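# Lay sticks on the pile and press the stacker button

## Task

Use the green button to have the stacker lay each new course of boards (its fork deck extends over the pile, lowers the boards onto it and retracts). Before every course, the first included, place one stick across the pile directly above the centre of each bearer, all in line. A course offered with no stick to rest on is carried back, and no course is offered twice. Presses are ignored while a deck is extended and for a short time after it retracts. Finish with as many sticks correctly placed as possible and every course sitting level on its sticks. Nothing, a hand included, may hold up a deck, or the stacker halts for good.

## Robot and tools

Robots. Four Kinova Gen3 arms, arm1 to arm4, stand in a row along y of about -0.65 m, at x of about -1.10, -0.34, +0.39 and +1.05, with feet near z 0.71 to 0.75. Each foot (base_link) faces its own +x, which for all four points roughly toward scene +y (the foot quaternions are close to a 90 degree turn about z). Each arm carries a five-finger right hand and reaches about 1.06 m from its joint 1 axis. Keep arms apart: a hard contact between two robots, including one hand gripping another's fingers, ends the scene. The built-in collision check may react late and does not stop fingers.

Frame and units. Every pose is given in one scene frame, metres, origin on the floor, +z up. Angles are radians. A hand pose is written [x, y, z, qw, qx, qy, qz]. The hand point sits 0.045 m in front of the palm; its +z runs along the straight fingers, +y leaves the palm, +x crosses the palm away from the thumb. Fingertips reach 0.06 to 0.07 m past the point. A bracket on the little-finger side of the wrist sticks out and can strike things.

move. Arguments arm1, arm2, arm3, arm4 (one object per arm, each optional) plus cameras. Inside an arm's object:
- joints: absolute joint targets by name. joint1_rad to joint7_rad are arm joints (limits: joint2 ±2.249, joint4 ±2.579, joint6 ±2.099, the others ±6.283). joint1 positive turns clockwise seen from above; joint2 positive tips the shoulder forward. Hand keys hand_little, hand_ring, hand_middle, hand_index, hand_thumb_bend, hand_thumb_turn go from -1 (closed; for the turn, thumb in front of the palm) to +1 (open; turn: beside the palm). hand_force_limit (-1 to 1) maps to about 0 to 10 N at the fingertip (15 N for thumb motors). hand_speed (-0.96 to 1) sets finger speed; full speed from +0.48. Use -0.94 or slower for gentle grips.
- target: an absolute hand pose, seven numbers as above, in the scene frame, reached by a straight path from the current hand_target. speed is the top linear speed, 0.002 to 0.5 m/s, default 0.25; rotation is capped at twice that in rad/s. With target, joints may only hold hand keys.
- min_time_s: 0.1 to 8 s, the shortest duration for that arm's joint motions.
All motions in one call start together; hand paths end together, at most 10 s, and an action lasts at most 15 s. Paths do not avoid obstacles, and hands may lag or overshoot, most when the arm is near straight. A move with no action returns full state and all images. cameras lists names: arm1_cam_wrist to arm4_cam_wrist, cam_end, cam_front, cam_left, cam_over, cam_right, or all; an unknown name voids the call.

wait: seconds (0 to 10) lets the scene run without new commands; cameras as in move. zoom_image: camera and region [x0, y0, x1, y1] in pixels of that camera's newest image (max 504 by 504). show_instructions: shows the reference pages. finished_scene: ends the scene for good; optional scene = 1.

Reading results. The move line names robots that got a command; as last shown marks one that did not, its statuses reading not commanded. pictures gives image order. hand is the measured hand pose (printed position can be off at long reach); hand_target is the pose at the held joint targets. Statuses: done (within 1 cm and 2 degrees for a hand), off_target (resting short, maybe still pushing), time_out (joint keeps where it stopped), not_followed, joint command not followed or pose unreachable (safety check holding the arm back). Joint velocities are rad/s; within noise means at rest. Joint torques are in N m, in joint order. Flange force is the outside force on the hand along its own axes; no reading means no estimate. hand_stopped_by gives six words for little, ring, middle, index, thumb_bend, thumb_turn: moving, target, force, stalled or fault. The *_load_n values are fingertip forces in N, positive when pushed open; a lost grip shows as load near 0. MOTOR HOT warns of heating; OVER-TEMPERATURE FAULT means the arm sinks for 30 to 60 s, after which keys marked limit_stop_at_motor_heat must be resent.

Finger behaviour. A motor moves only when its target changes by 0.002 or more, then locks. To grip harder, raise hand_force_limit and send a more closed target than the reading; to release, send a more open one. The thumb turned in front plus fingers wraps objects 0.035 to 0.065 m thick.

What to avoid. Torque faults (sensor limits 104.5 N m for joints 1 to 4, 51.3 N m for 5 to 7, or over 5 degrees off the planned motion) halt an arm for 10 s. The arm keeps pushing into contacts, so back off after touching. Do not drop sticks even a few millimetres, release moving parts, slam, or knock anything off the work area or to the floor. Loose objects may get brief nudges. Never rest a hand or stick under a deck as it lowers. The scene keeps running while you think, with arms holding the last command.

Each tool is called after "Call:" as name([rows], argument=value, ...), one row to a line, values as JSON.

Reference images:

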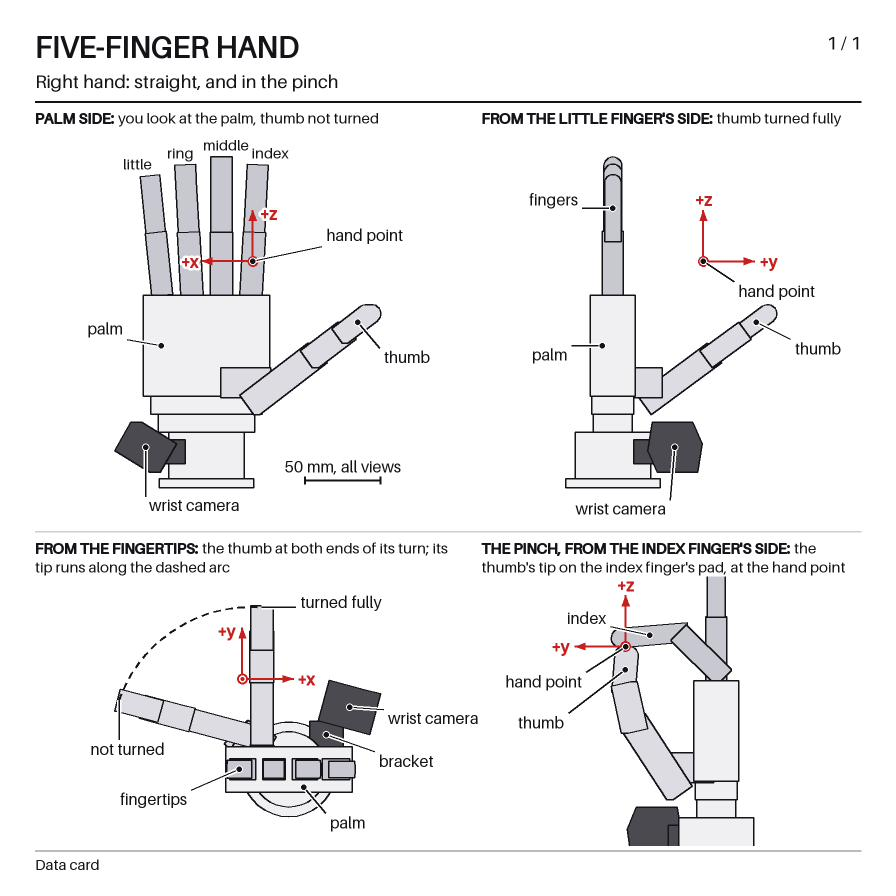

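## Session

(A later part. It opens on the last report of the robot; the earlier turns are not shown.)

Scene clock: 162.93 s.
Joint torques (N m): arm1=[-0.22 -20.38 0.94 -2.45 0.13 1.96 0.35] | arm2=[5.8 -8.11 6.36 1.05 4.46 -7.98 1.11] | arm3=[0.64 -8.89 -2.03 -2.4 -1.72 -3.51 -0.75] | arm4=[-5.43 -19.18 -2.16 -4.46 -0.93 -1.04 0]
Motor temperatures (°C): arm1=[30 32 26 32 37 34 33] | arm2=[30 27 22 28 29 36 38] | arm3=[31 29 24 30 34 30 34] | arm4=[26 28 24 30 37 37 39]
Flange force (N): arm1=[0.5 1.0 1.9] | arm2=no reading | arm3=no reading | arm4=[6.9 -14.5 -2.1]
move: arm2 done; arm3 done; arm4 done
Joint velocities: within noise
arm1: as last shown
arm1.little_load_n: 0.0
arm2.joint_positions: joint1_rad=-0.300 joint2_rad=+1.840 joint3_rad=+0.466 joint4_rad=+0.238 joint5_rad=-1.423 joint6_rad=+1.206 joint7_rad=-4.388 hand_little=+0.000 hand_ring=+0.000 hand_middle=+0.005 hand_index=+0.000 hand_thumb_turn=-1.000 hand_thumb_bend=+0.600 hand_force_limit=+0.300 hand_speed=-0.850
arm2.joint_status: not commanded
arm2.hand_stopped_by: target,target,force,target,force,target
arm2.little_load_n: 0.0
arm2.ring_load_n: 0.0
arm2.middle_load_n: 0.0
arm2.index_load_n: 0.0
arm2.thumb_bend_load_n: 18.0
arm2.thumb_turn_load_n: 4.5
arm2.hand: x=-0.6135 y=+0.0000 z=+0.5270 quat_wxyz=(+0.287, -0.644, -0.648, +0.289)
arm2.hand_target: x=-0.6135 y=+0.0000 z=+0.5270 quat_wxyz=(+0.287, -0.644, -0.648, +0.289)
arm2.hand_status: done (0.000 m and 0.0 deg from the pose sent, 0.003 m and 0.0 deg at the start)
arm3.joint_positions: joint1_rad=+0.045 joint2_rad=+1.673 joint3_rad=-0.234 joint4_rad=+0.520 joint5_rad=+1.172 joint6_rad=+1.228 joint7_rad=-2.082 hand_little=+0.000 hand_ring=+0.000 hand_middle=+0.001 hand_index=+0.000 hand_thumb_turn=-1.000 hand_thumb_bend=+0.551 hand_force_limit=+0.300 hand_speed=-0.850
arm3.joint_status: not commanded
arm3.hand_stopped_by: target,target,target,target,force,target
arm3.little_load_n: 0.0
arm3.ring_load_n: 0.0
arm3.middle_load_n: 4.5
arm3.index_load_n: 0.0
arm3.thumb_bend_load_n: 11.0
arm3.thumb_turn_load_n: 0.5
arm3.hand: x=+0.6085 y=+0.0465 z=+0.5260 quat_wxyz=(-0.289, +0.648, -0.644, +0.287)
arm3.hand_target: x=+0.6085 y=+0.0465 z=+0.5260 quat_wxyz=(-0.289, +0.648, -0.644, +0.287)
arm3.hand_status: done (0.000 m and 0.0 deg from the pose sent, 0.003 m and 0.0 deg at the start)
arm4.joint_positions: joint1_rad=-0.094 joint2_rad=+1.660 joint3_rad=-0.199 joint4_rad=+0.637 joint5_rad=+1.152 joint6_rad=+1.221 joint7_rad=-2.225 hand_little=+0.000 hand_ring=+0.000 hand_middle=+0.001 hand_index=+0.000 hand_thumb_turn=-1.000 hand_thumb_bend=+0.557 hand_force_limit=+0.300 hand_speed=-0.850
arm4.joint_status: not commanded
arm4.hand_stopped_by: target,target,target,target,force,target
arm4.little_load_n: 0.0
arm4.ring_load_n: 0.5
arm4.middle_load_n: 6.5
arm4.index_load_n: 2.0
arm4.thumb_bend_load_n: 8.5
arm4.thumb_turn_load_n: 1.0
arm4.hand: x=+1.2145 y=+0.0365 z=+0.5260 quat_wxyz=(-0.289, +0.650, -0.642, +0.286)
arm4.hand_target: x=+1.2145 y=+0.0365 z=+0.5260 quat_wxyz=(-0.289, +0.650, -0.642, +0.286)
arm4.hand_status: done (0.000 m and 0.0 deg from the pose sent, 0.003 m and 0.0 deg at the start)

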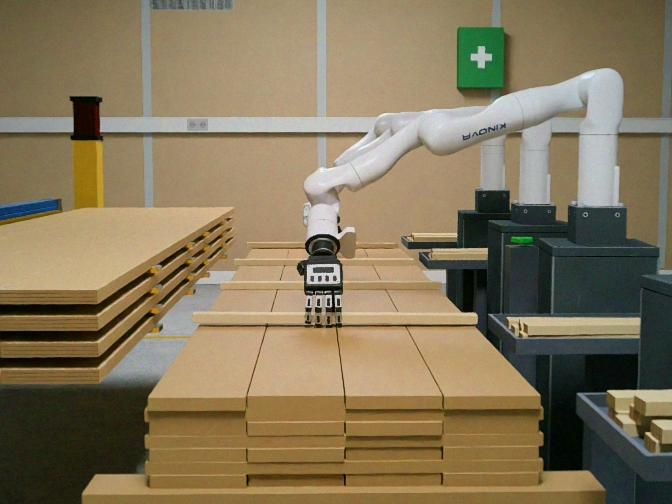

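Call:
move(arm2={"target": [-0.6135, 0.0, 0.5298, 0.2867, -0.6438, -0.6481, 0.2887], "speed": 0.03}, arm3={"target": [0.6085, 0.0465, 0.5298, 0.2887, -0.6481, 0.6438, -0.2867], "speed": 0.03}, arm4={"target": [1.2145, 0.0365, 0.5275, 0.2894, -0.6497, 0.6422, -0.2859], "speed": 0.03})

Call:
move(arm2={"joints": {"hand_thumb_bend": 0.95, "hand_speed": -0.8}}, arm3={"joints": {"hand_thumb_bend": 0.95, "hand_speed": -0.8}}, arm4={"joints": {"hand_thumb_bend": 0.95, "hand_speed": -0.8}}, cameras=["cam_end", "cam_over"])

Scene clock: 164.27 s.
Joint torques (N m): arm1=[-0.25 -20.35 0.93 -2.48 0.16 1.92 0.37] | arm2=[1.85 -20.07 1.68 -3.61 0.64 -2.18 0.07] | arm3=[1.01 -25.85 2.53 -7.87 2.02 1.07 -0.49] | arm4=[-4.66 -25.2 -0.07 -6.21 0.63 0.75 0.06]
Motor temperatures (°C): arm1=[30 32 26 32 37 34 33] | arm2=[30 27 22 28 29 36 38] | arm3=[31 29 24 30 34 30 34] | arm4=[26 28 24 30 37 37 39]
Flange force (N): arm1=[0.5 0.9 1.9] | arm2=no reading | arm3=no reading | arm4=[4.8 -6.1 4.4]
move: arm2 done; arm3 done; arm4 done
Joint velocities: within noise
arm1: as last shown
arm1.ring_load_n: -0.5
arm2.joint_positions: joint1_rad=-0.305 joint2_rad=+1.828 joint3_rad=+0.464 joint4_rad=+0.260 joint5_rad=-1.424 joint6_rad=+1.206 joint7_rad=-4.377 hand_little=+0.000 hand_ring=+0.000 hand_middle=+0.005 hand_index=+0.000 hand_thumb_turn=-1.000 hand_thumb_bend=+0.600 hand_force_limit=+0.300 hand_speed=-0.850
arm2.joint_status: not commanded
arm2.hand_stopped_by: target,target,force,target,force,target
arm2.little_load_n: 0.0
arm2.ring_load_n: 0.0
arm2.middle_load_n: 3.5
arm2.index_load_n: 0.5
arm2.thumb_bend_load_n: 10.5
arm2.thumb_turn_load_n: 2.5
arm2.hand: x=-0.6135 y=+0.0000 z=+0.5298 quat_wxyz=(+0.287, -0.644, -0.648, +0.289)
arm2.hand_target: x=-0.6135 y=+0.0000 z=+0.5298 quat_wxyz=(+0.287, -0.644, -0.648, +0.289)
arm2.hand_status: done (0.000 m and 0.0 deg from the pose sent, 0.003 m and 0.0 deg at the start)
arm3.joint_positions: joint1_rad=+0.046 joint2_rad=+1.662 joint3_rad=-0.234 joint4_rad=+0.533 joint5_rad=+1.172 joint6_rad=+1.228 joint7_rad=-2.085 hand_little=+0.000 hand_ring=+0.000 hand_middle=+0.001 hand_index=+0.000 hand_thumb_turn=-1.000 hand_thumb_bend=+0.551 hand_force_limit=+0.300 hand_speed=-0.850
arm3.joint_status: not commanded
arm3.hand_stopped_by: target,target,target,target,force,target
arm3.little_load_n: 0.0
arm3.ring_load_n: 0.5
arm3.middle_load_n: 7.0
arm3.index_load_n: 2.5
arm3.thumb_bend_load_n: 8.5
arm3.thumb_turn_load_n: 1.5
arm3.hand: x=+0.6085 y=+0.0465 z=+0.5298 quat_wxyz=(-0.289, +0.648, -0.644, +0.287)
arm3.hand_target: x=+0.6085 y=+0.0465 z=+0.5298 quat_wxyz=(-0.289, +0.648, -0.644, +0.287)
arm3.hand_status: done (0.000 m and 0.0 deg from the pose sent, 0.004 m and 0.0 deg at the start)
arm4.joint_positions: joint1_rad=-0.094 joint2_rad=+1.656 joint3_rad=-0.199 joint4_rad=+0.642 joint5_rad=+1.152 joint6_rad=+1.221 joint7_rad=-2.225 hand_little=+0.000 hand_ring=+0.000 hand_middle=+0.001 hand_index=+0.000 hand_thumb_turn=-1.000 hand_thumb_bend=+0.557 hand_force_limit=+0.300 hand_speed=-0.850
arm4.joint_status: not commanded
arm4.hand_stopped_by: target,target,target,target,force,target
arm4.little_load_n: 0.0
arm4.ring_load_n: 1.0
arm4.middle_load_n: 7.0
arm4.index_load_n: 2.5
arm4.thumb_bend_load_n: 7.5
arm4.thumb_turn_load_n: 1.0
arm4.hand: x=+1.2144 y=+0.0365 z=+0.5275 quat_wxyz=(-0.289, +0.650, -0.642, +0.286)
arm4.hand_target: x=+1.2145 y=+0.0365 z=+0.5275 quat_wxyz=(-0.289, +0.650, -0.642, +0.286)
arm4.hand_status: done (0.000 m and 0.0 deg from the pose sent, 0.001 m and 0.0 deg at the start)
pictures: none

Scene clock: 166.17 s.
Joint torques (N m): arm1=[-0.26 -20.38 0.88 -2.52 0.19 1.93 0.35] | arm2=[3.79 -21.87 2.2 -3.25 0.85 -1.58 -0.06] | arm3=[0.79 -24.74 2.14 -7.46 1.71 0.83 -0.51] | arm4=[-4.12 -24.07 0 -6.24 0.72 0.32 -0.04]
Motor temperatures (°C): arm1=[30 32 26 32 37 34 33] | arm2=[30 27 22 28 29 36 38] | arm3=[31 29 24 30 34 30 34] | arm4=[26 28 24 30 37 37 39]
Flange force (N): arm1=[0.5 0.9 2.0] | arm2=no reading | arm3=no reading | arm4=[6.5 -7.5 1.7]
move: arm2 done; arm3 done; arm4 done
Joint velocities: within noise
arm1.joint_positions: joint1_rad=-1.725 joint2_rad=+1.163 joint3_rad=+0.091 joint4_rad=+1.484 joint5_rad=-0.137 joint6_rad=+1.413 joint7_rad=-3.131 hand_little=+0.400 hand_ring=+0.400 hand_middle=+0.400 hand_index=+0.400 hand_thumb_turn=-1.000 hand_thumb_bend=+1.000 hand_force_limit=+0.300 hand_speed=+0.000
arm1.joint_status: not commanded
arm1.hand_stopped_by: target,target,target,target,target,target
arm1.little_load_n: 0.0
arm1.ring_load_n: 0.0
arm1.middle_load_n: 0.0
arm1.index_load_n: 0.0
arm1.thumb_bend_load_n: 0.5
arm1.thumb_turn_load_n: 0.0
arm1.hand: x=-1.4205 y=-0.6890 z=+0.6400 quat_wxyz=(-0.322, +0.659, -0.611, +0.298)
arm1.hand_target: x=-1.4205 y=-0.6890 z=+0.6400 quat_wxyz=(-0.322, +0.659, -0.611, +0.298)
arm1.hand_status: not commanded
arm2.joint_positions: joint1_rad=-0.305 joint2_rad=+1.827 joint3_rad=+0.464 joint4_rad=+0.260 joint5_rad=-1.424 joint6_rad=+1.206 joint7_rad=-4.377 hand_little=+0.000 hand_ring=+0.000 hand_middle=+0.005 hand_index=+0.000 hand_thumb_turn=-1.000 hand_thumb_bend=+0.950 hand_force_limit=+0.300 hand_speed=-0.800
arm2.joint_status: all done
arm2.hand_stopped_by: target,target,force,target,target,target
arm2.little_load_n: 0.0
arm2.ring_load_n: 0.0
arm2.middle_load_n: 2.0
arm2.index_load_n: 0.0
arm2.thumb_bend_load_n: 0.0
arm2.thumb_turn_load_n: 0.0
arm2.hand: x=-0.6135 y=+0.0000 z=+0.5298 quat_wxyz=(+0.287, -0.644, -0.648, +0.289)
arm2.hand_target: x=-0.6135 y=+0.0000 z=+0.5298 quat_wxyz=(+0.287, -0.644, -0.648, +0.289)
arm2.hand_status: not commanded
arm3.joint_positions: joint1_rad=+0.046 joint2_rad=+1.662 joint3_rad=-0.234 joint4_rad=+0.533 joint5_rad=+1.172 joint6_rad=+1.228 joint7_rad=-2.085 hand_little=+0.000 hand_ring=+0.000 hand_middle=+0.000 hand_index=+0.000 hand_thumb_turn=-1.000 hand_thumb_bend=+0.950 hand_force_limit=+0.300 hand_speed=-0.800
arm3.joint_status: all done
arm3.hand_stopped_by: target,target,target,target,target,target
arm3.little_load_n: 0.0
arm3.ring_load_n: 0.0
arm3.middle_load_n: 0.5
arm3.index_load_n: 0.0
arm3.thumb_bend_load_n: 0.0
arm3.thumb_turn_load_n: 0.0
arm3.hand: x=+0.6085 y=+0.0465 z=+0.5298 quat_wxyz=(-0.289, +0.648, -0.644, +0.287)
arm3.hand_target: x=+0.6085 y=+0.0465 z=+0.5298 quat_wxyz=(-0.289, +0.648, -0.644, +0.287)
arm3.hand_status: not commanded
arm4.joint_positions: joint1_rad=-0.094 joint2_rad=+1.656 joint3_rad=-0.199 joint4_rad=+0.642 joint5_rad=+1.152 joint6_rad=+1.221 joint7_rad=-2.225 hand_little=+0.000 hand_ring=+0.000 hand_middle=+0.000 hand_index=+0.000 hand_thumb_turn=-1.000 hand_thumb_bend=+0.950 hand_force_limit=+0.300 hand_speed=-0.800
arm4.joint_status: all done
arm4.hand_stopped_by: target,target,target,target,target,target
arm4.little_load_n: 0.0
arm4.ring_load_n: 0.0
arm4.middle_load_n: 2.0
arm4.index_load_n: 0.0
arm4.thumb_bend_load_n: 0.0
arm4.thumb_turn_load_n: 0.0
arm4.hand: x=+1.2145 y=+0.0365 z=+0.5275 quat_wxyz=(-0.289, +0.650, -0.642, +0.286)
arm4.hand_target: x=+1.2145 y=+0.0365 z=+0.5275 quat_wxyz=(-0.289, +0.650, -0.642, +0.286)
arm4.hand_status: not commanded

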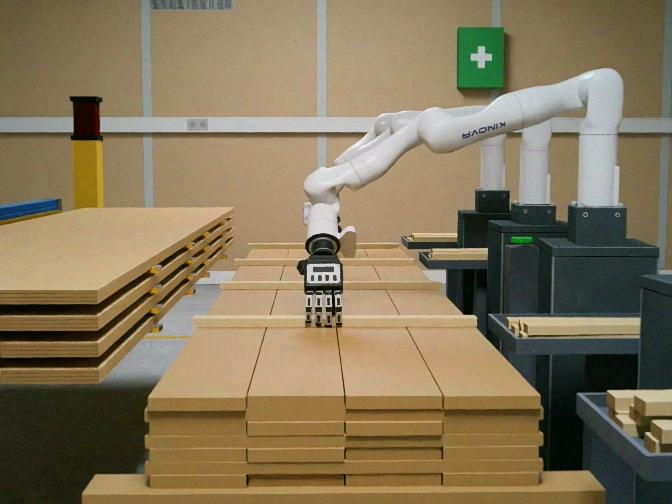

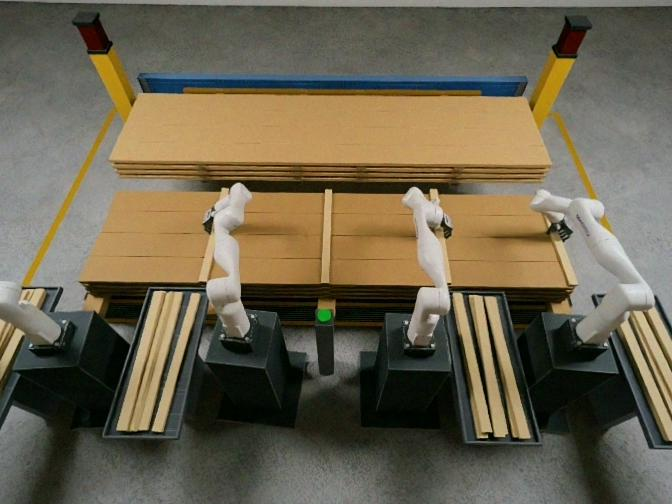

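Call:
move(arm2={"target": [-0.6135, 0.0, 0.536, 0.2867, -0.6438, -0.6481, 0.2887], "speed": 0.03}, arm3={"target": [0.6085, 0.0465, 0.536, 0.2887, -0.6481, 0.6438, -0.2867], "speed": 0.03}, arm4={"target": [1.2145, 0.0365, 0.534, 0.2894, -0.6497, 0.6422, -0.2859], "speed": 0.03})

Call:
move(arm2={"joints": {"hand_thumb_bend": 1.0, "hand_index": 0.4, "hand_middle": 0.4, "hand_ring": 0.4, "hand_little": 0.4, "hand_speed": -0.7}}, arm3={"joints": {"hand_thumb_bend": 1.0, "hand_index": 0.4, "hand_middle": 0.4, "hand_ring": 0.4, "hand_little": 0.4, "hand_speed": -0.7}}, arm4={"joints": {"hand_thumb_bend": 1.0, "hand_index": 0.4, "hand_middle": 0.4, "hand_ring": 0.4, "hand_little": 0.4, "hand_speed": -0.7}})

Call:
move(arm2={"target": [-0.6135, 0.0, 0.62, 0.2867, -0.6438, -0.6481, 0.2887], "speed": 0.1}, arm3={"target": [0.6085, 0.0465, 0.62, 0.2887, -0.6481, 0.6438, -0.2867], "speed": 0.1}, arm4={"target": [1.2145, 0.0365, 0.62, 0.2894, -0.6497, 0.6422, -0.2859], "speed": 0.1}, cameras=["cam_end", "cam_over"])

Scene clock: 167.90 s.
Joint torques (N m): arm1=[-0.21 -20.34 0.92 -2.51 0.14 1.93 0.37] | arm2=[0.33 -27.07 -0.49 -5.52 -1.35 0.64 -0.44] | arm3=[0.96 -24.61 2.18 -7.36 1.72 0.92 -0.49] | arm4=[-2.32 -25.99 1.68 -6.96 1.64 1.27 -0.08]
Motor temperatures (°C): arm1=[30 32 26 32 37 34 33] | arm2=[30 27 22 28 29 36 38] | arm3=[31 29 24 30 34 30 34] | arm4=[26 29 24 30 37 37 39]
Flange force (N): arm1=[0.6 0.8 2.0] | arm2=no reading | arm3=[7.9 -3.3 -4.4] | arm4=[5.9 -3.3 2.1]
move: arm2 done; arm3 done; arm4 done
Joint velocities: within noise
arm1: as last shown
arm1.thumb_bend_load_n: 0.0
arm2.joint_positions: joint1_rad=-0.313 joint2_rad=+1.803 joint3_rad=+0.459 joint4_rad=+0.303 joint5_rad=-1.427 joint6_rad=+1.206 joint7_rad=-4.358 hand_little=+0.000 hand_ring=+0.000 hand_middle=+0.005 hand_index=+0.000 hand_thumb_turn=-1.000 hand_thumb_bend=+0.950 hand_force_limit=+0.300 hand_speed=-0.800
arm2.joint_status: not commanded
arm2.hand_stopped_by: target,target,force,target,target,target
arm2.little_load_n: 0.0
arm2.ring_load_n: 0.0
arm2.middle_load_n: 0.0
arm2.index_load_n: 0.0
arm2.thumb_bend_load_n: 0.0
arm2.thumb_turn_load_n: 0.0
arm2.hand: x=-0.6135 y=+0.0000 z=+0.5360 quat_wxyz=(+0.287, -0.644, -0.648, +0.289)
arm2.hand_target: x=-0.6135 y=+0.0000 z=+0.5360 quat_wxyz=(+0.287, -0.644, -0.648, +0.289)
arm2.hand_status: done (0.000 m and 0.0 deg from the pose sent, 0.006 m and 0.0 deg at the start)
arm3.joint_positions: joint1_rad=+0.048 joint2_rad=+1.646 joint3_rad=-0.234 joint4_rad=+0.552 joint5_rad=+1.172 joint6_rad=+1.229 joint7_rad=-2.088 hand_little=+0.000 hand_ring=+0.000 hand_middle=+0.000 hand_index=+0.000 hand_thumb_turn=-1.000 hand_thumb_bend=+0.950 hand_force_limit=+0.300 hand_speed=-0.800
arm3.joint_status: not commanded
arm3.hand_stopped_by: target,target,target,target,target,target
arm3.little_load_n: 0.0
arm3.ring_load_n: 0.0
arm3.middle_load_n: 0.0
arm3.index_load_n: 0.0
arm3.thumb_bend_load_n: 0.0
arm3.thumb_turn_load_n: 0.0
arm3.hand: x=+0.6085 y=+0.0465 z=+0.5360 quat_wxyz=(-0.289, +0.648, -0.644, +0.287)
arm3.hand_target: x=+0.6085 y=+0.0465 z=+0.5360 quat_wxyz=(-0.289, +0.648, -0.644, +0.287)
arm3.hand_status: done (0.000 m and 0.0 deg from the pose sent, 0.006 m and 0.0 deg at the start)
arm4.joint_positions: joint1_rad=-0.092 joint2_rad=+1.640 joint3_rad=-0.199 joint4_rad=+0.661 joint5_rad=+1.152 joint6_rad=+1.222 joint7_rad=-2.229 hand_little=+0.000 hand_ring=+0.000 hand_middle=+0.000 hand_index=+0.000 hand_thumb_turn=-1.000 hand_thumb_bend=+0.950 hand_force_limit=+0.300 hand_speed=-0.800
arm4.joint_status: not commanded
arm4.hand_stopped_by: target,target,target,target,target,target
arm4.little_load_n: 0.0
arm4.ring_load_n: 0.0
arm4.middle_load_n: 0.5
arm4.index_load_n: 0.0
arm4.thumb_bend_load_n: 0.0
arm4.thumb_turn_load_n: 0.0
arm4.hand: x=+1.2145 y=+0.0365 z=+0.5340 quat_wxyz=(-0.289, +0.650, -0.642, +0.286)
arm4.hand_target: x=+1.2145 y=+0.0365 z=+0.5340 quat_wxyz=(-0.289, +0.650, -0.642, +0.286)
arm4.hand_status: done (0.000 m and 0.0 deg from the pose sent, 0.006 m and 0.0 deg at the start)
pictures: none

Scene clock: 168.87 s.
Joint torques (N m): arm1=[-0.19 -20.39 0.88 -2.49 0.18 1.96 0.36] | arm2=[0.33 -27.09 -0.47 -5.7 -1.35 0.67 -0.36] | arm3=[0.96 -24.65 2.25 -7.38 1.74 0.91 -0.49] | arm4=[-2.25 -25.89 1.71 -6.94 1.68 1.31 -0.07]
Motor temperatures (°C): arm1=[30 32 26 32 37 34 33] | arm2=[30 27 22 28 29 36 38] | arm3=[31 30 24 30 34 30 34] | arm4=[26 29 24 30 37 37 39]
Flange force (N): arm1=[0.6 0.9 2.0] | arm2=no reading | arm3=[7.7 -3.3 -4.4] | arm4=[6.1 -3.3 1.9]
move: arm2 done; arm3 done; arm4 done
Joint velocities: within noise
arm1: as last shown
arm2.joint_positions: joint1_rad=-0.313 joint2_rad=+1.803 joint3_rad=+0.459 joint4_rad=+0.303 joint5_rad=-1.427 joint6_rad=+1.206 joint7_rad=-4.358 hand_little=+0.400 hand_ring=+0.400 hand_middle=+0.400 hand_index=+0.400 hand_thumb_turn=-1.000 hand_thumb_bend=+1.000 hand_force_limit=+0.300 hand_speed=-0.700
arm2.joint_status: all done
arm2.hand_stopped_by: target,target,target,target,target,target
arm2.little_load_n: 0.0
arm2.ring_load_n: 0.0
arm2.middle_load_n: 0.0
arm2.index_load_n: 0.0
arm2.thumb_bend_load_n: 0.0
arm2.thumb_turn_load_n: 0.5
arm2.hand: x=-0.6135 y=+0.0000 z=+0.5360 quat_wxyz=(+0.287, -0.644, -0.648, +0.289)
arm2.hand_target: x=-0.6135 y=+0.0000 z=+0.5360 quat_wxyz=(+0.287, -0.644, -0.648, +0.289)
arm2.hand_status: not commanded
arm3.joint_positions: joint1_rad=+0.048 joint2_rad=+1.646 joint3_rad=-0.234 joint4_rad=+0.552 joint5_rad=+1.172 joint6_rad=+1.229 joint7_rad=-2.088 hand_little=+0.400 hand_ring=+0.400 hand_middle=+0.400 hand_index=+0.400 hand_thumb_turn=-1.000 hand_thumb_bend=+1.000 hand_force_limit=+0.300 hand_speed=-0.700
arm3.joint_status: all done
arm3.hand_stopped_by: target,target,target,target,target,target
arm3.little_load_n: 0.0
arm3.ring_load_n: 0.0
arm3.middle_load_n: 0.0
arm3.index_load_n: 0.0
arm3.thumb_bend_load_n: 0.0
arm3.thumb_turn_load_n: 0.0
arm3.hand: x=+0.6085 y=+0.0465 z=+0.5360 quat_wxyz=(-0.289, +0.648, -0.644, +0.287)
arm3.hand_target: x=+0.6085 y=+0.0465 z=+0.5360 quat_wxyz=(-0.289, +0.648, -0.644, +0.287)
arm3.hand_status: not commanded
arm4.joint_positions: joint1_rad=-0.092 joint2_rad=+1.640 joint3_rad=-0.199 joint4_rad=+0.661 joint5_rad=+1.152 joint6_rad=+1.222 joint7_rad=-2.229 hand_little=+0.400 hand_ring=+0.400 hand_middle=+0.400 hand_index=+0.400 hand_thumb_turn=-1.000 hand_thumb_bend=+1.000 hand_force_limit=+0.300 hand_speed=-0.700
arm4.joint_status: all done
arm4.hand_stopped_by: target,target,target,target,target,target
arm4.little_load_n: 0.0
arm4.ring_load_n: 0.0
arm4.middle_load_n: 0.0
arm4.index_load_n: 0.0
arm4.thumb_bend_load_n: 0.0
arm4.thumb_turn_load_n: 0.0
arm4.hand: x=+1.2145 y=+0.0365 z=+0.5340 quat_wxyz=(-0.289, +0.650, -0.642, +0.286)
arm4.hand_target: x=+1.2145 y=+0.0365 z=+0.5340 quat_wxyz=(-0.289, +0.650, -0.642, +0.286)
arm4.hand_status: not commanded
pictures: none

Scene clock: 170.30 s.
Joint torques (N m): arm1=[-0.28 -20.33 0.96 -2.48 0.19 1.92 0.36] | arm2=[0.36 -27.29 0.46 -5.31 -1.31 0.76 -0.37] | arm3=[0.97 -24.63 1.9 -7.35 1.77 0.89 -0.51] | arm4=[-2.3 -25.89 1.5 -6.99 1.73 1.25 -0.04]
Motor temperatures (°C): arm1=[30 32 26 32 37 34 33] | arm2=[30 27 22 28 29 36 38] | arm3=[31 30 24 30 34 30 34] | arm4=[26 29 24 30 37 37 39]
Flange force (N): arm1=[0.5 0.9 1.9] | arm2=[11.4 2.6 4.4] | arm3=[5.9 -2.4 -3.5] | arm4=[5.1 -2.5 2.4]
move: arm2 done; arm3 done; arm4 done
Joint velocities: within noise
arm1: as last shown
arm1.middle_load_n: -0.5
arm2.joint_positions: joint1_rad=-0.365 joint2_rad=+1.576 joint3_rad=+0.448 joint4_rad=+0.601 joint5_rad=-1.428 joint6_rad=+1.241 joint7_rad=-4.277 hand_little=+0.400 hand_ring=+0.400 hand_middle=+0.400 hand_index=+0.400 hand_thumb_turn=-1.000 hand_thumb_bend=+1.000 hand_force_limit=+0.300 hand_speed=-0.700
arm2.joint_status: not commanded
arm2.hand_stopped_by: target,target,target,target,target,target
arm2.little_load_n: 0.0
arm2.ring_load_n: 0.0
arm2.middle_load_n: 0.0
arm2.index_load_n: -0.5
arm2.thumb_bend_load_n: 0.0
arm2.thumb_turn_load_n: 0.0
arm2.hand: x=-0.6135 y=+0.0000 z=+0.6200 quat_wxyz=(+0.287, -0.644, -0.648, +0.289)
arm2.hand_target: x=-0.6135 y=+0.0000 z=+0.6200 quat_wxyz=(+0.287, -0.644, -0.648, +0.289)
arm2.hand_status: done (0.000 m and 0.0 deg from the pose sent, 0.084 m and 0.0 deg at the start)
arm3.joint_positions: joint1_rad=+0.068 joint2_rad=+1.456 joint3_rad=-0.242 joint4_rad=+0.731 joint5_rad=+1.164 joint6_rad=+1.256 joint7_rad=-2.089 hand_little=+0.400 hand_ring=+0.400 hand_middle=+0.400 hand_index=+0.400 hand_thumb_turn=-1.000 hand_thumb_bend=+1.000 hand_force_limit=+0.300 hand_speed=-0.700
arm3.joint_status: not commanded
arm3.hand_stopped_by: target,target,target,target,target,target
arm3.little_load_n: 0.0
arm3.ring_load_n: 0.0
arm3.middle_load_n: 0.0
arm3.index_load_n: 0.0
arm3.thumb_bend_load_n: 0.0
arm3.thumb_turn_load_n: 0.0
arm3.hand: x=+0.6085 y=+0.0465 z=+0.6200 quat_wxyz=(-0.289, +0.648, -0.644, +0.287)
arm3.hand_target: x=+0.6085 y=+0.0465 z=+0.6200 quat_wxyz=(-0.289, +0.648, -0.644, +0.287)
arm3.hand_status: done (0.000 m and 0.0 deg from the pose sent, 0.084 m and 0.0 deg at the start)
arm4.joint_positions: joint1_rad=-0.075 joint2_rad=+1.444 joint3_rad=-0.208 joint4_rad=+0.845 joint5_rad=+1.142 joint6_rad=+1.247 joint7_rad=-2.228 hand_little=+0.400 hand_ring=+0.400 hand_middle=+0.400 hand_index=+0.400 hand_thumb_turn=-1.000 hand_thumb_bend=+1.000 hand_force_limit=+0.300 hand_speed=-0.700
arm4.joint_status: not commanded
arm4.hand_stopped_by: target,target,target,target,target,target
arm4.little_load_n: 0.0
arm4.ring_load_n: 0.0
arm4.middle_load_n: 0.0
arm4.index_load_n: 0.0
arm4.thumb_bend_load_n: 0.0
arm4.thumb_turn_load_n: 0.0
arm4.hand: x=+1.2145 y=+0.0365 z=+0.6200 quat_wxyz=(-0.289, +0.650, -0.642, +0.286)
arm4.hand_target: x=+1.2145 y=+0.0365 z=+0.6200 quat_wxyz=(-0.289, +0.650, -0.642, +0.286)
arm4.hand_status: done (0.000 m and 0.0 deg from the pose sent, 0.086 m and 0.0 deg at the start)

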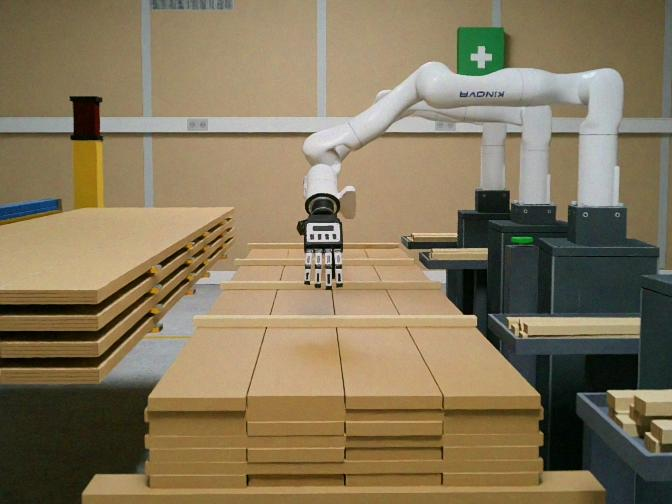

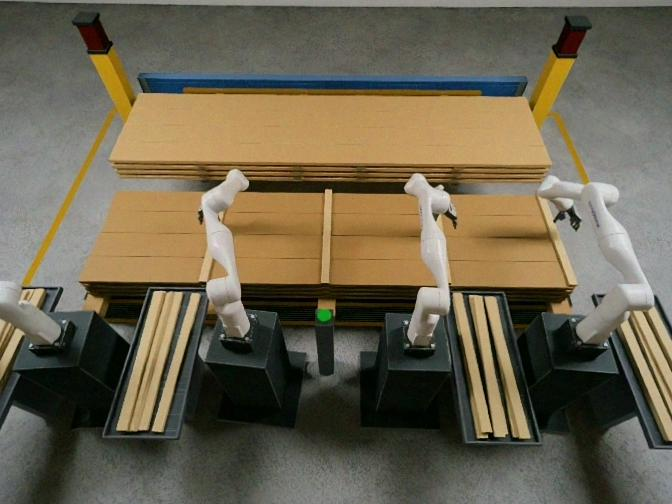

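Call:
move(arm1={"target": [-1.4205, -0.689, 0.78, 0.3217, -0.6595, 0.6107, -0.2979], "speed": 0.25}, arm2={"target": [-0.45, -0.28, 0.8, 0, 0, 0.9135, -0.4068], "speed": 0.25}, arm3={"target": [0.45, -0.28, 0.8, 0, 0, 0.9135, -0.4068], "speed": 0.25}, arm4={"target": [1.12, -0.28, 0.8, 0, 0, 0.9135, -0.4068], "speed": 0.25})

Call:
move(arm1={"joints": {"joint1_rad": -1.499, "joint2_rad": -0.05, "joint3_rad": 0, "joint4_rad": 1.6, "joint5_rad": 0, "joint6_rad": 1.94, "joint7_rad": -1.57}, "min_time_s": 2.5}, arm2={"joints": {"joint1_rad": -1.672, "joint2_rad": -0.05, "joint3_rad": 0, "joint4_rad": 1.6, "joint5_rad": 0, "joint6_rad": 1.94, "joint7_rad": -1.57}, "min_time_s": 2.5}, arm3={"joints": {"joint1_rad": 1.564, "joint2_rad": -0.05, "joint3_rad": 0, "joint4_rad": 1.6, "joint5_rad": 0, "joint6_rad": 1.94, "joint7_rad": -1.57}, "min_time_s": 2.5}, arm4={"joints": {"joint1_rad": 1.506, "joint2_rad": -0.05, "joint3_rad": 0, "joint4_rad": 1.6, "joint5_rad": 0, "joint6_rad": 1.94, "joint7_rad": -1.57}, "min_time_s": 2.5}, cameras=["all"])

Scene clock: 174.83 s.
Joint torques (N m): arm1=[-0.23 -19.14 0.86 -3.99 0.16 1.92 0.38] | arm2=[0.33 -20.89 3.27 -2.74 0.43 1.82 -0.36] | arm3=[0.92 -18.89 -0.53 -5.1 0.01 1.82 -0.46] | arm4=[-2.28 -20.26 -0.74 -4.87 0.03 2 -0.08]
Motor temperatures (°C): arm1=[30 32 26 32 37 34 33] | arm2=[30 28 22 28 29 36 38] | arm3=[31 30 24 30 34 30 34] | arm4=[26 29 24 30 37 37 39]
Flange force (N): arm1=[0.7 1.3 1.5] | arm2=[1.4 4.6 -2.5] | arm3=[1.2 -4.5 2.4] | arm4=[-2.8 -2.3 4.4]
move: arm1 done; arm2 done; arm3 done; arm4 done
Joint velocities: within noise
arm1.joint_positions: joint1_rad=-1.738 joint2_rad=+0.891 joint3_rad=+0.109 joint4_rad=+1.522 joint5_rad=-0.121 joint6_rad=+1.646 joint7_rad=-3.148 hand_little=+0.400 hand_ring=+0.400 hand_middle=+0.400 hand_index=+0.400 hand_thumb_turn=-1.000 hand_thumb_bend=+1.000 hand_force_limit=+0.300 hand_speed=+0.000
arm1.joint_status: not commanded
arm1.hand_stopped_by: target,target,target,target,target,target
arm1.little_load_n: 0.0
arm1.ring_load_n: 0.0
arm1.middle_load_n: 0.0
arm1.index_load_n: 0.0
arm1.thumb_bend_load_n: 0.0
arm1.thumb_turn_load_n: 0.0
arm1.hand: x=-1.4205 y=-0.6890 z=+0.7800 quat_wxyz=(-0.322, +0.659, -0.611, +0.298)
arm1.hand_target: x=-1.4205 y=-0.6890 z=+0.7800 quat_wxyz=(-0.322, +0.659, -0.611, +0.298)
arm1.hand_status: done (0.000 m and 0.0 deg from the pose sent, 0.140 m and 0.0 deg at the start)
arm2.joint_positions: joint1_rad=-0.688 joint2_rad=+1.074 joint3_rad=+0.592 joint4_rad=+1.321 joint5_rad=-0.539 joint6_rad=+1.772 joint7_rad=-3.023 hand_little=+0.400 hand_ring=+0.400 hand_middle=+0.400 hand_index=+0.400 hand_thumb_turn=-1.000 hand_thumb_bend=+1.000 hand_force_limit=+0.300 hand_speed=-0.700
arm2.joint_status: not commanded
arm2.hand_stopped_by: target,target,target,target,target,target
arm2.little_load_n: 0.0
arm2.ring_load_n: 0.0
arm2.middle_load_n: 0.0
arm2.index_load_n: 0.0
arm2.thumb_bend_load_n: 0.0
arm2.thumb_turn_load_n: 0.0
arm2.hand: x=-0.4500 y=-0.2800 z=+0.8000 quat_wxyz=(+0.000, +0.000, -0.914, +0.407)
arm2.hand_target: x=-0.4500 y=-0.2800 z=+0.8000 quat_wxyz=(+0.000, +0.000, -0.914, +0.407)
arm2.hand_status: done (0.000 m and 0.0 deg from the pose sent, 0.371 m and 89.6 deg at the start)
arm3.joint_positions: joint1_rad=+0.204 joint2_rad=+0.960 joint3_rad=-0.367 joint4_rad=+1.318 joint5_rad=+0.186 joint6_rad=+1.754 joint7_rad=-3.325 hand_little=+0.400 hand_ring=+0.400 hand_middle=+0.400 hand_index=+0.400 hand_thumb_turn=-1.000 hand_thumb_bend=+1.000 hand_force_limit=+0.300 hand_speed=-0.700
arm3.joint_status: not commanded
arm3.hand_stopped_by: target,target,target,target,target,target
arm3.little_load_n: 0.0
arm3.ring_load_n: 0.0
arm3.middle_load_n: 0.0
arm3.index_load_n: 0.0
arm3.thumb_bend_load_n: 0.0
arm3.thumb_turn_load_n: 0.0
arm3.hand: x=+0.4500 y=-0.2800 z=+0.8000 quat_wxyz=(+0.000, +0.000, -0.914, +0.407)
arm3.hand_target: x=+0.4500 y=-0.2800 z=+0.8000 quat_wxyz=(+0.000, +0.000, -0.914, +0.407)
arm3.hand_status: done (0.000 m and 0.0 deg from the pose sent, 0.405 m and 90.4 deg at the start)
arm4.joint_positions: joint1_rad=+0.135 joint2_rad=+0.969 joint3_rad=-0.313 joint4_rad=+1.371 joint5_rad=+0.183 joint6_rad=+1.680 joint7_rad=-3.299 hand_little=+0.400 hand_ring=+0.400 hand_middle=+0.400 hand_index=+0.400 hand_thumb_turn=-1.000 hand_thumb_bend=+1.000 hand_force_limit=+0.300 hand_speed=-0.700
arm4.joint_status: not commanded
arm4.hand_stopped_by: target,target,target,target,target,target
arm4.little_load_n: 0.0
arm4.ring_load_n: 0.0
arm4.middle_load_n: 0.0
arm4.index_load_n: 0.0
arm4.thumb_bend_load_n: 0.0
arm4.thumb_turn_load_n: 0.0
arm4.hand: x=+1.1200 y=-0.2800 z=+0.8000 quat_wxyz=(+0.000, +0.000, -0.914, +0.407)
arm4.hand_target: x=+1.1200 y=-0.2800 z=+0.8000 quat_wxyz=(+0.000, +0.000, -0.914, +0.407)
arm4.hand_status: done (0.000 m and 0.0 deg from the pose sent, 0.376 m and 90.7 deg at the start)
pictures: none

Scene clock: 177.77 s.
Joint torques (N m): arm1=[-0.14 -6.84 -0.01 -7.61 0.08 0.76 0.47] | arm2=[0.41 -6.67 -0.17 -6.28 0.14 0.78 -0.33] | arm3=[0.52 -5.69 0.87 -8.13 0.24 0.77 -0.43] | arm4=[-2.32 -6.44 0.52 -8.34 0.27 0.9 -0.01]
Motor temperatures (°C): arm1=[30 33 26 32 37 34 33] | arm2=[30 28 22 28 29 36 38] | arm3=[31 30 24 30 34 30 34] | arm4=[26 29 24 30 37 37 39]
Flange force (N): arm1=[-0.8 1.7 0.8] | arm2=[-1.9 -0.9 -4.2] | arm3=[1.8 1.5 3.0] | arm4=[0.6 -2.0 4.3]
move: arm1 done; arm2 done; arm3 done; arm4 done
Joint velocities: within noise
arm1.joint_positions: joint1_rad=-1.499 joint2_rad=-0.050 joint3_rad=+0.000 joint4_rad=+1.600 joint5_rad=+0.000 joint6_rad=+1.940 joint7_rad=-1.570 hand_little=+0.400 hand_ring=+0.400 hand_middle=+0.400 hand_index=+0.400 hand_thumb_turn=-1.000 hand_thumb_bend=+1.000 hand_force_limit=+0.300 hand_speed=+0.000
arm1.joint_status: all done
arm1.hand_stopped_by: target,target,target,target,target,target
arm1.little_load_n: 0.0
arm1.ring_load_n: 0.0
arm1.middle_load_n: 0.5
arm1.index_load_n: 0.5
arm1.thumb_bend_load_n: 0.0
arm1.thumb_turn_load_n: 0.0
arm1.hand: x=-1.3132 y=-0.7015 z=+1.1059 quat_wxyz=(+0.005, +0.985, +0.002, +0.172)
arm1.hand_target: x=-1.3132 y=-0.7015 z=+1.1059 quat_wxyz=(+0.005, +0.985, +0.002, +0.172)
arm1.hand_status: not commanded
arm2.joint_positions: joint1_rad=-1.672 joint2_rad=-0.050 joint3_rad=+0.000 joint4_rad=+1.600 joint5_rad=+0.000 joint6_rad=+1.940 joint7_rad=-1.570 hand_little=+0.400 hand_ring=+0.400 hand_middle=+0.400 hand_index=+0.400 hand_thumb_turn=-1.000 hand_thumb_bend=+1.000 hand_force_limit=+0.300 hand_speed=-0.700
arm2.joint_status: all done
arm2.hand_stopped_by: target,target,target,target,target,target
arm2.little_load_n: 0.0
arm2.ring_load_n: 0.0
arm2.middle_load_n: 0.0
arm2.index_load_n: 0.0
arm2.thumb_bend_load_n: 0.0
arm2.thumb_turn_load_n: 0.0
arm2.hand: x=-0.5458 y=-0.6851 z=+1.1522 quat_wxyz=(+0.000, +0.985, +0.000, +0.171)
arm2.hand_target: x=-0.5457 y=-0.6851 z=+1.1522 quat_wxyz=(+0.000, +0.985, +0.000, +0.171)
arm2.hand_status: not commanded
arm3.joint_positions: joint1_rad=+1.564 joint2_rad=-0.050 joint3_rad=+0.000 joint4_rad=+1.600 joint5_rad=+0.000 joint6_rad=+1.940 joint7_rad=-1.570 hand_little=+0.400 hand_ring=+0.400 hand_middle=+0.400 hand_index=+0.400 hand_thumb_turn=-1.000 hand_thumb_bend=+1.000 hand_force_limit=+0.300 hand_speed=-0.700
arm3.joint_status: all done
arm3.hand_stopped_by: target,target,target,target,target,target
arm3.little_load_n: 0.0
arm3.ring_load_n: 0.0
arm3.middle_load_n: 0.0
arm3.index_load_n: 0.0
arm3.thumb_bend_load_n: 0.0
arm3.thumb_turn_load_n: 0.0
arm3.hand: x=+0.5933 y=-0.6257 z=+1.1246 quat_wxyz=(+0.166, +0.000, -0.986, -0.002)
arm3.hand_target: x=+0.5933 y=-0.6257 z=+1.1246 quat_wxyz=(+0.166, +0.000, -0.986, -0.002)
arm3.hand_status: not commanded
arm4.joint_positions: joint1_rad=+1.506 joint2_rad=-0.050 joint3_rad=+0.000 joint4_rad=+1.600 joint5_rad=+0.000 joint6_rad=+1.940 joint7_rad=-1.570 hand_little=+0.400 hand_ring=+0.400 hand_middle=+0.400 hand_index=+0.400 hand_thumb_turn=-1.000 hand_thumb_bend=+1.000 hand_force_limit=+0.300 hand_speed=-0.700
arm4.joint_status: all done
arm4.hand_stopped_by: target,target,target,target,target,target
arm4.little_load_n: 0.0
arm4.ring_load_n: 0.0
arm4.middle_load_n: 0.0
arm4.index_load_n: 0.0
arm4.thumb_bend_load_n: 0.5
arm4.thumb_turn_load_n: 0.0
arm4.hand: x=+1.2579 y=-0.6149 z=+1.1461 quat_wxyz=(+0.171, +0.000, -0.985, +0.000)
arm4.hand_target: x=+1.2579 y=-0.6149 z=+1.1461 quat_wxyz=(+0.171, +0.000, -0.985, +0.000)
arm4.hand_status: not commanded
pictures: arm1_cam_wrist, arm2_cam_wrist, arm3_cam_wrist, arm4_cam_wrist, cam_end, cam_front, cam_left, cam_over, cam_right
arm1_cam_wrist: T_world_to_cam=[[0.24641, -0.9674, 0.05855, -0.41779], [-0.95654, -0.23303, 0.17527, -1.61221], [-0.15591, -0.09919, -0.98278, 0.92536]] pos_world=[-1.29494, -0.68808, 1.21646]
arm2_cam_wrist: T_world_to_cam=[[0.22209, -0.96877, 0.1103, -0.67029], [-0.96523, -0.20245, 0.16539, -0.85042], [-0.13789, -0.14319, -0.98004, 1.06903]] pos_world=[-0.52457, -0.66844, 1.26227]
arm3_cam_wrist: T_world_to_cam=[[-0.27969, 0.95676, 0.07985, 0.67782], [0.93945, 0.25558, 0.22828, -0.65611], [0.198, 0.13887, -0.97032, 1.1754]] pos_world=[0.57323, -0.64405, 1.23616]
arm4_cam_wrist: T_world_to_cam=[[-0.19182, 0.97888, 0.07072, 0.76593], [0.9663, 0.17577, 0.18805, -1.3236], [0.17165, 0.10441, -0.97961, 1.08546]] pos_world=[1.2396, -0.63043, 1.25807]

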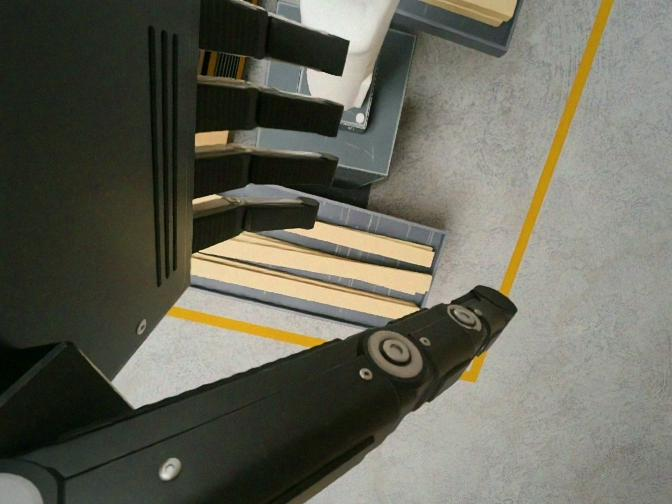

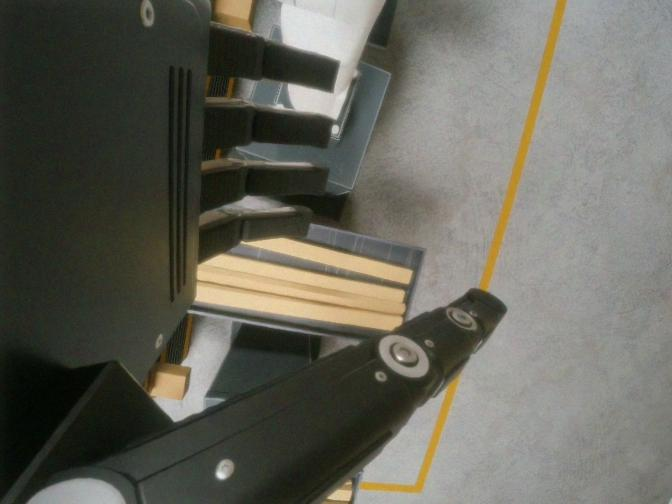

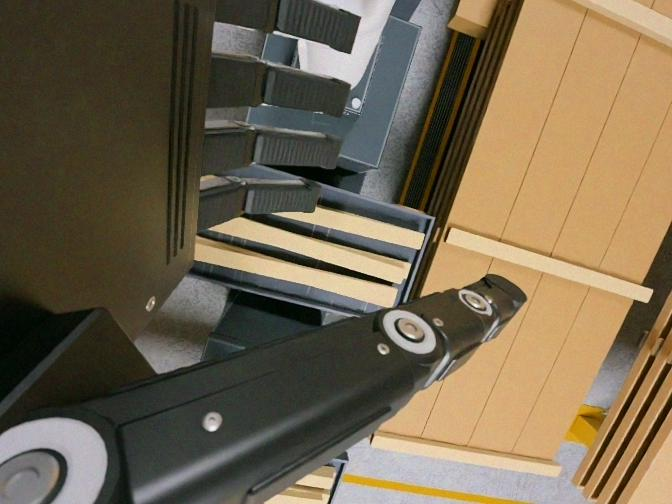

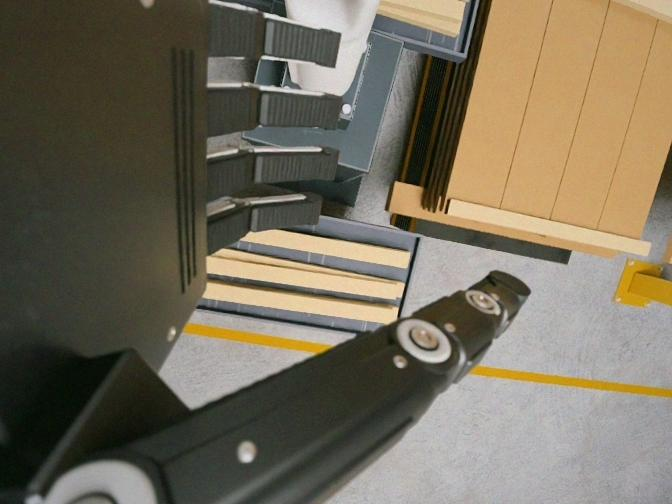

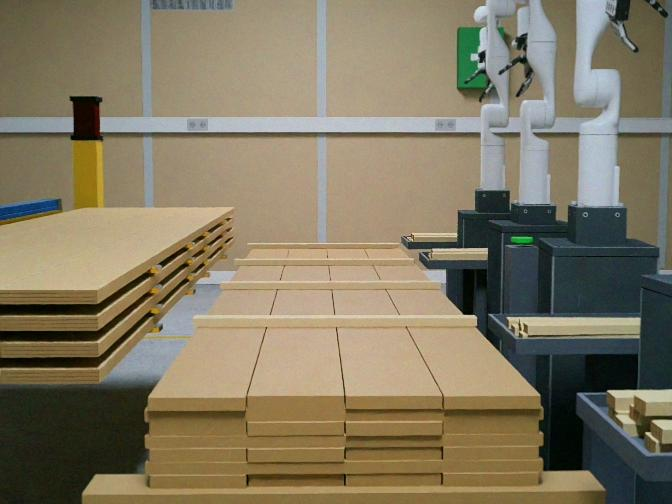

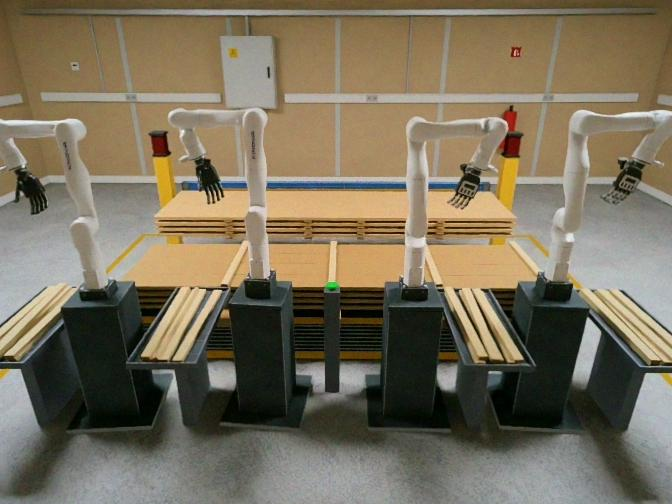

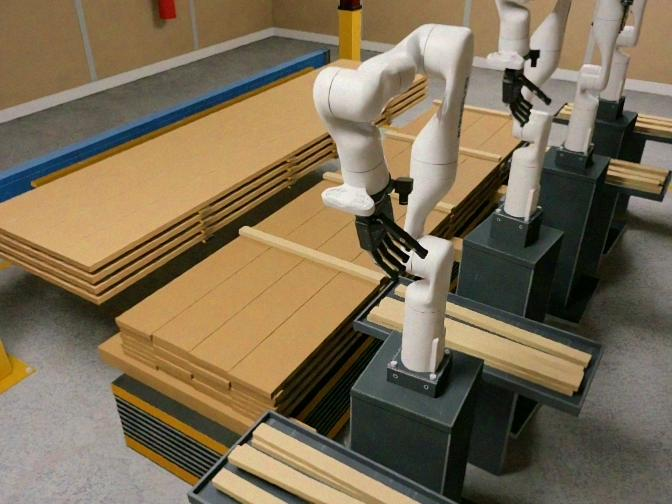

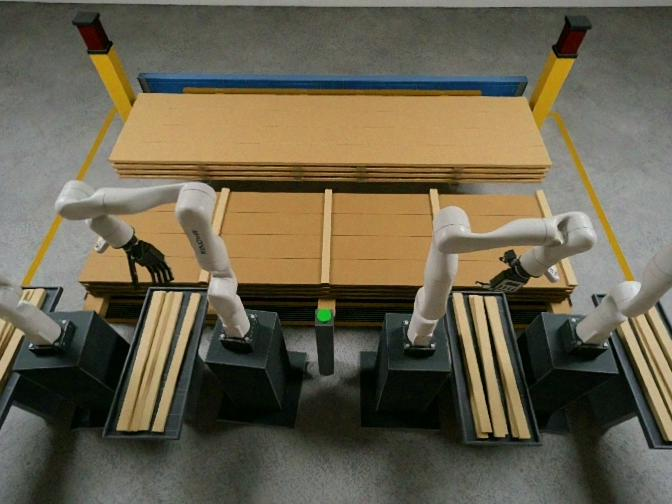

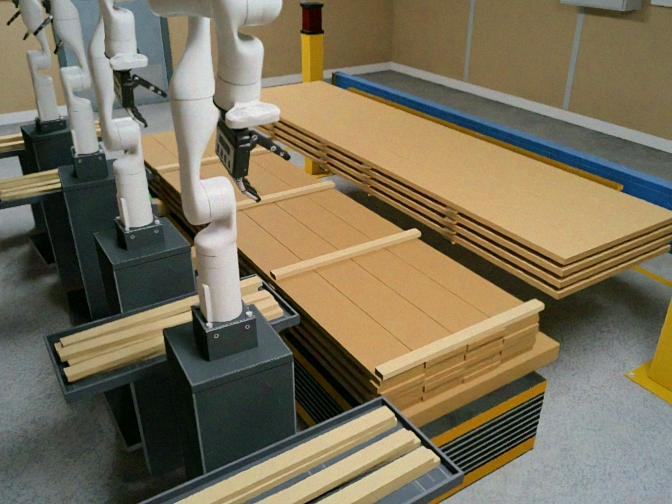

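Call:
zoom_image(camera="arm1_cam_wrist", region=[180, 170, 460, 340])

Call:
zoom_image(camera="arm2_cam_wrist", region=[180, 210, 440, 350])

Call:
zoom_image(camera="arm3_cam_wrist", region=[180, 160, 440, 330])

Call:
zoom_image(camera="arm4_cam_wrist", region=[180, 200, 440, 340])

Call:
zoom_image(camera="cam_left", region=[180, 390, 500, 504])

Scaled by 1.800 from the camera's image (finer frame: 960x720).

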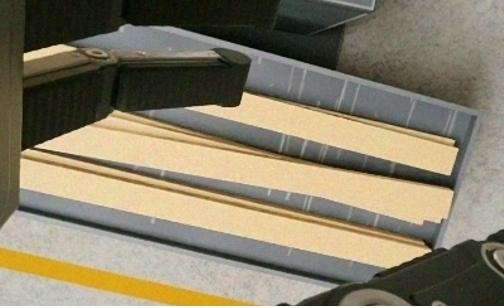

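Scaled by 1.938 from the camera's image (finer frame: 960x720).

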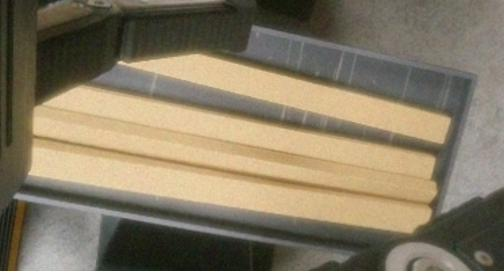

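Scaled by 1.938 from the camera's image (finer frame: 960x720).

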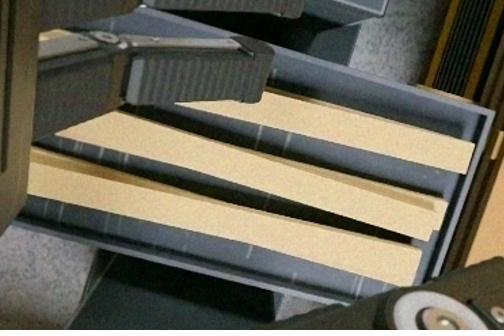

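Scaled by 1.938 from the camera's image (finer frame: 960x720).

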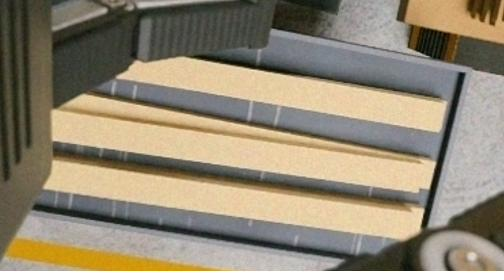

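Scaled by 1.575 from the camera's image (finer frame: 960x720).

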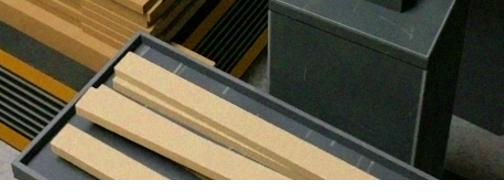

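Call:
zoom_image(camera="cam_end", region=[572, 370, 672, 470])

Call:
zoom_image(camera="cam_front", region=[0, 270, 120, 400])

Call:
zoom_image(camera="cam_left", region=[180, 390, 360, 504])

Scaled by 5.040 from the camera's image (finer frame: 960x720).

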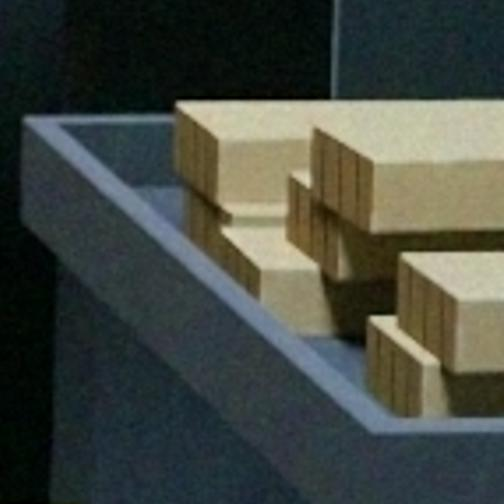

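Scaled by 3.877 from the camera's image (finer frame: 960x720).

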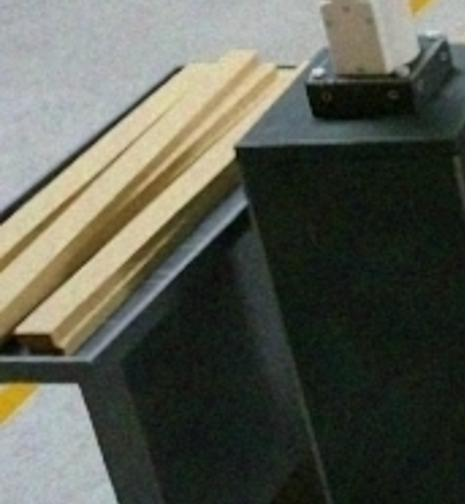

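Scaled by 2.800 from the camera's image (finer frame: 960x720).

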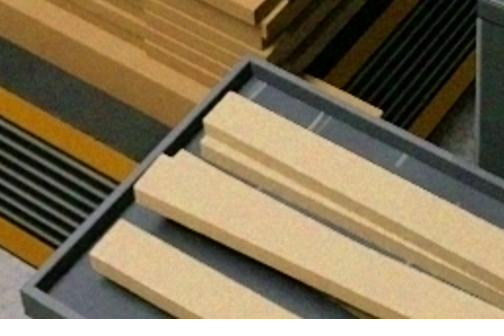

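Call:
move(arm1={"target": [-1.55, -0.80, 0.90, 0.3217, -0.6595, 0.6107, -0.2979], "speed": 0.3}, cameras=["arm1_cam_wrist"])

Call:
zoom_image(camera="arm1_cam_wrist", region=[200, 100, 672, 504])

Scene clock: 184.17 s.
Joint torques (N m): arm1=[-0.13 -22.94 -1.05 -6.55 -0.43 1.54 0.51] | arm2=[0.42 -6.7 -0.19 -6.29 0.14 0.78 -0.32] | arm3=[0.52 -5.73 0.83 -8.07 0.24 0.81 -0.43] | arm4=[-2.34 -6.48 0.42 -8.34 0.25 0.95 -0.03]
Motor temperatures (°C): arm1=[30 33 26 32 37 34 33] | arm2=[30 27 22 28 29 36 38] | arm3=[31 30 24 30 34 30 34] | arm4=[26 29 24 30 37 37 39]
Flange force (N): arm1=[1.4 1.8 0.0] | arm2=[-1.9 -0.9 -4.2] | arm3=[1.5 1.4 2.9] | arm4=[0.5 -2.3 4.4]
move: arm1 off_target
Joint velocities: arm1=[0.005 0.002 -0.011 0 0.006 0.001 -0.005] | arm2=[within noise] | arm3=[within noise] | arm4=[within noise]
arm1.joint_positions: joint1_rad=-1.709 joint2_rad=+0.961 joint3_rad=-0.251 joint4_rad=+0.822 joint5_rad=-0.081 joint6_rad=+2.102 joint7_rad=-3.531 hand_little=+0.400 hand_ring=+0.400 hand_middle=+0.400 hand_index=+0.400 hand_thumb_turn=-1.000 hand_thumb_bend=+1.000 hand_force_limit=+0.300 hand_speed=+0.000
arm1.joint_status: not commanded
arm1.hand_stopped_by: target,target,target,target,target,target
arm1.little_load_n: 0.0
arm1.ring_load_n: 0.0
arm1.middle_load_n: 0.0
arm1.index_load_n: 0.0
arm1.thumb_bend_load_n: 0.0
arm1.thumb_turn_load_n: 0.0
arm1.hand: x=-1.5493 y=-0.7999 z=+0.8995 quat_wxyz=(-0.265, +0.676, -0.633, +0.268)
arm1.hand_target: x=-1.5493 y=-0.7999 z=+0.8995 quat_wxyz=(-0.265, +0.676, -0.633, +0.268)
arm1.hand_status: off_target (0.001 m and 8.0 deg from the pose sent, 0.329 m and 91.4 deg at the start; a joint's target at an end of its range on 84 of 149 steps)
arm2, arm3, arm4: as last shown
arm2.hand: x=-0.5457 y=-0.6851 z=+1.1522 quat_wxyz=(+0.000, +0.985, +0.000, +0.171)
arm4.thumb_bend_load_n: 0.0
arm1_cam_wrist: T_world_to_cam=[[-0.65239, -0.30091, -0.69559, -0.62367], [-0.55238, 0.81719, 0.16457, -0.34897], [0.5189, 0.49159, -0.69934, 1.93905]] pos_world=[-1.60582, -0.85571, 0.97967]

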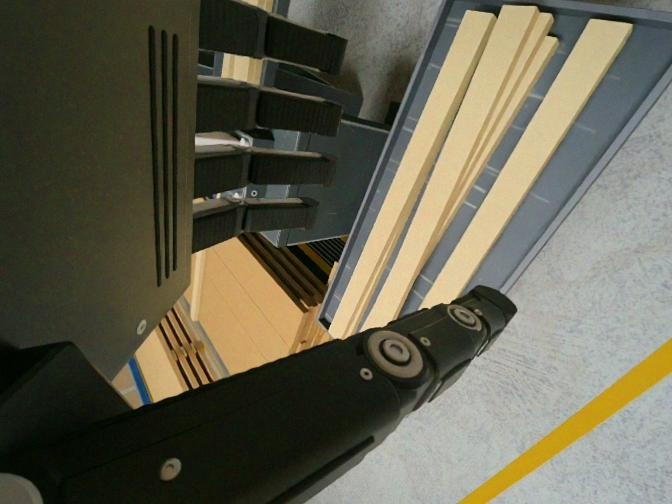

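Scaled by 1.068 from the camera's image (finer frame: 960x720).

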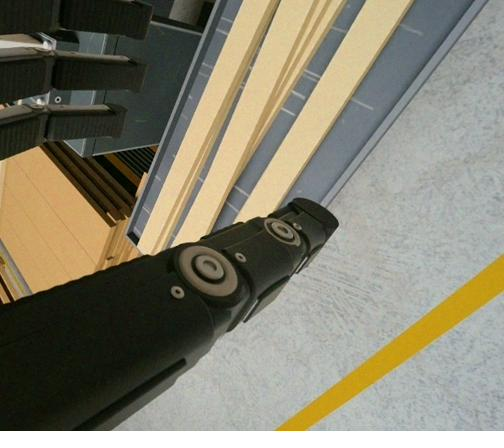

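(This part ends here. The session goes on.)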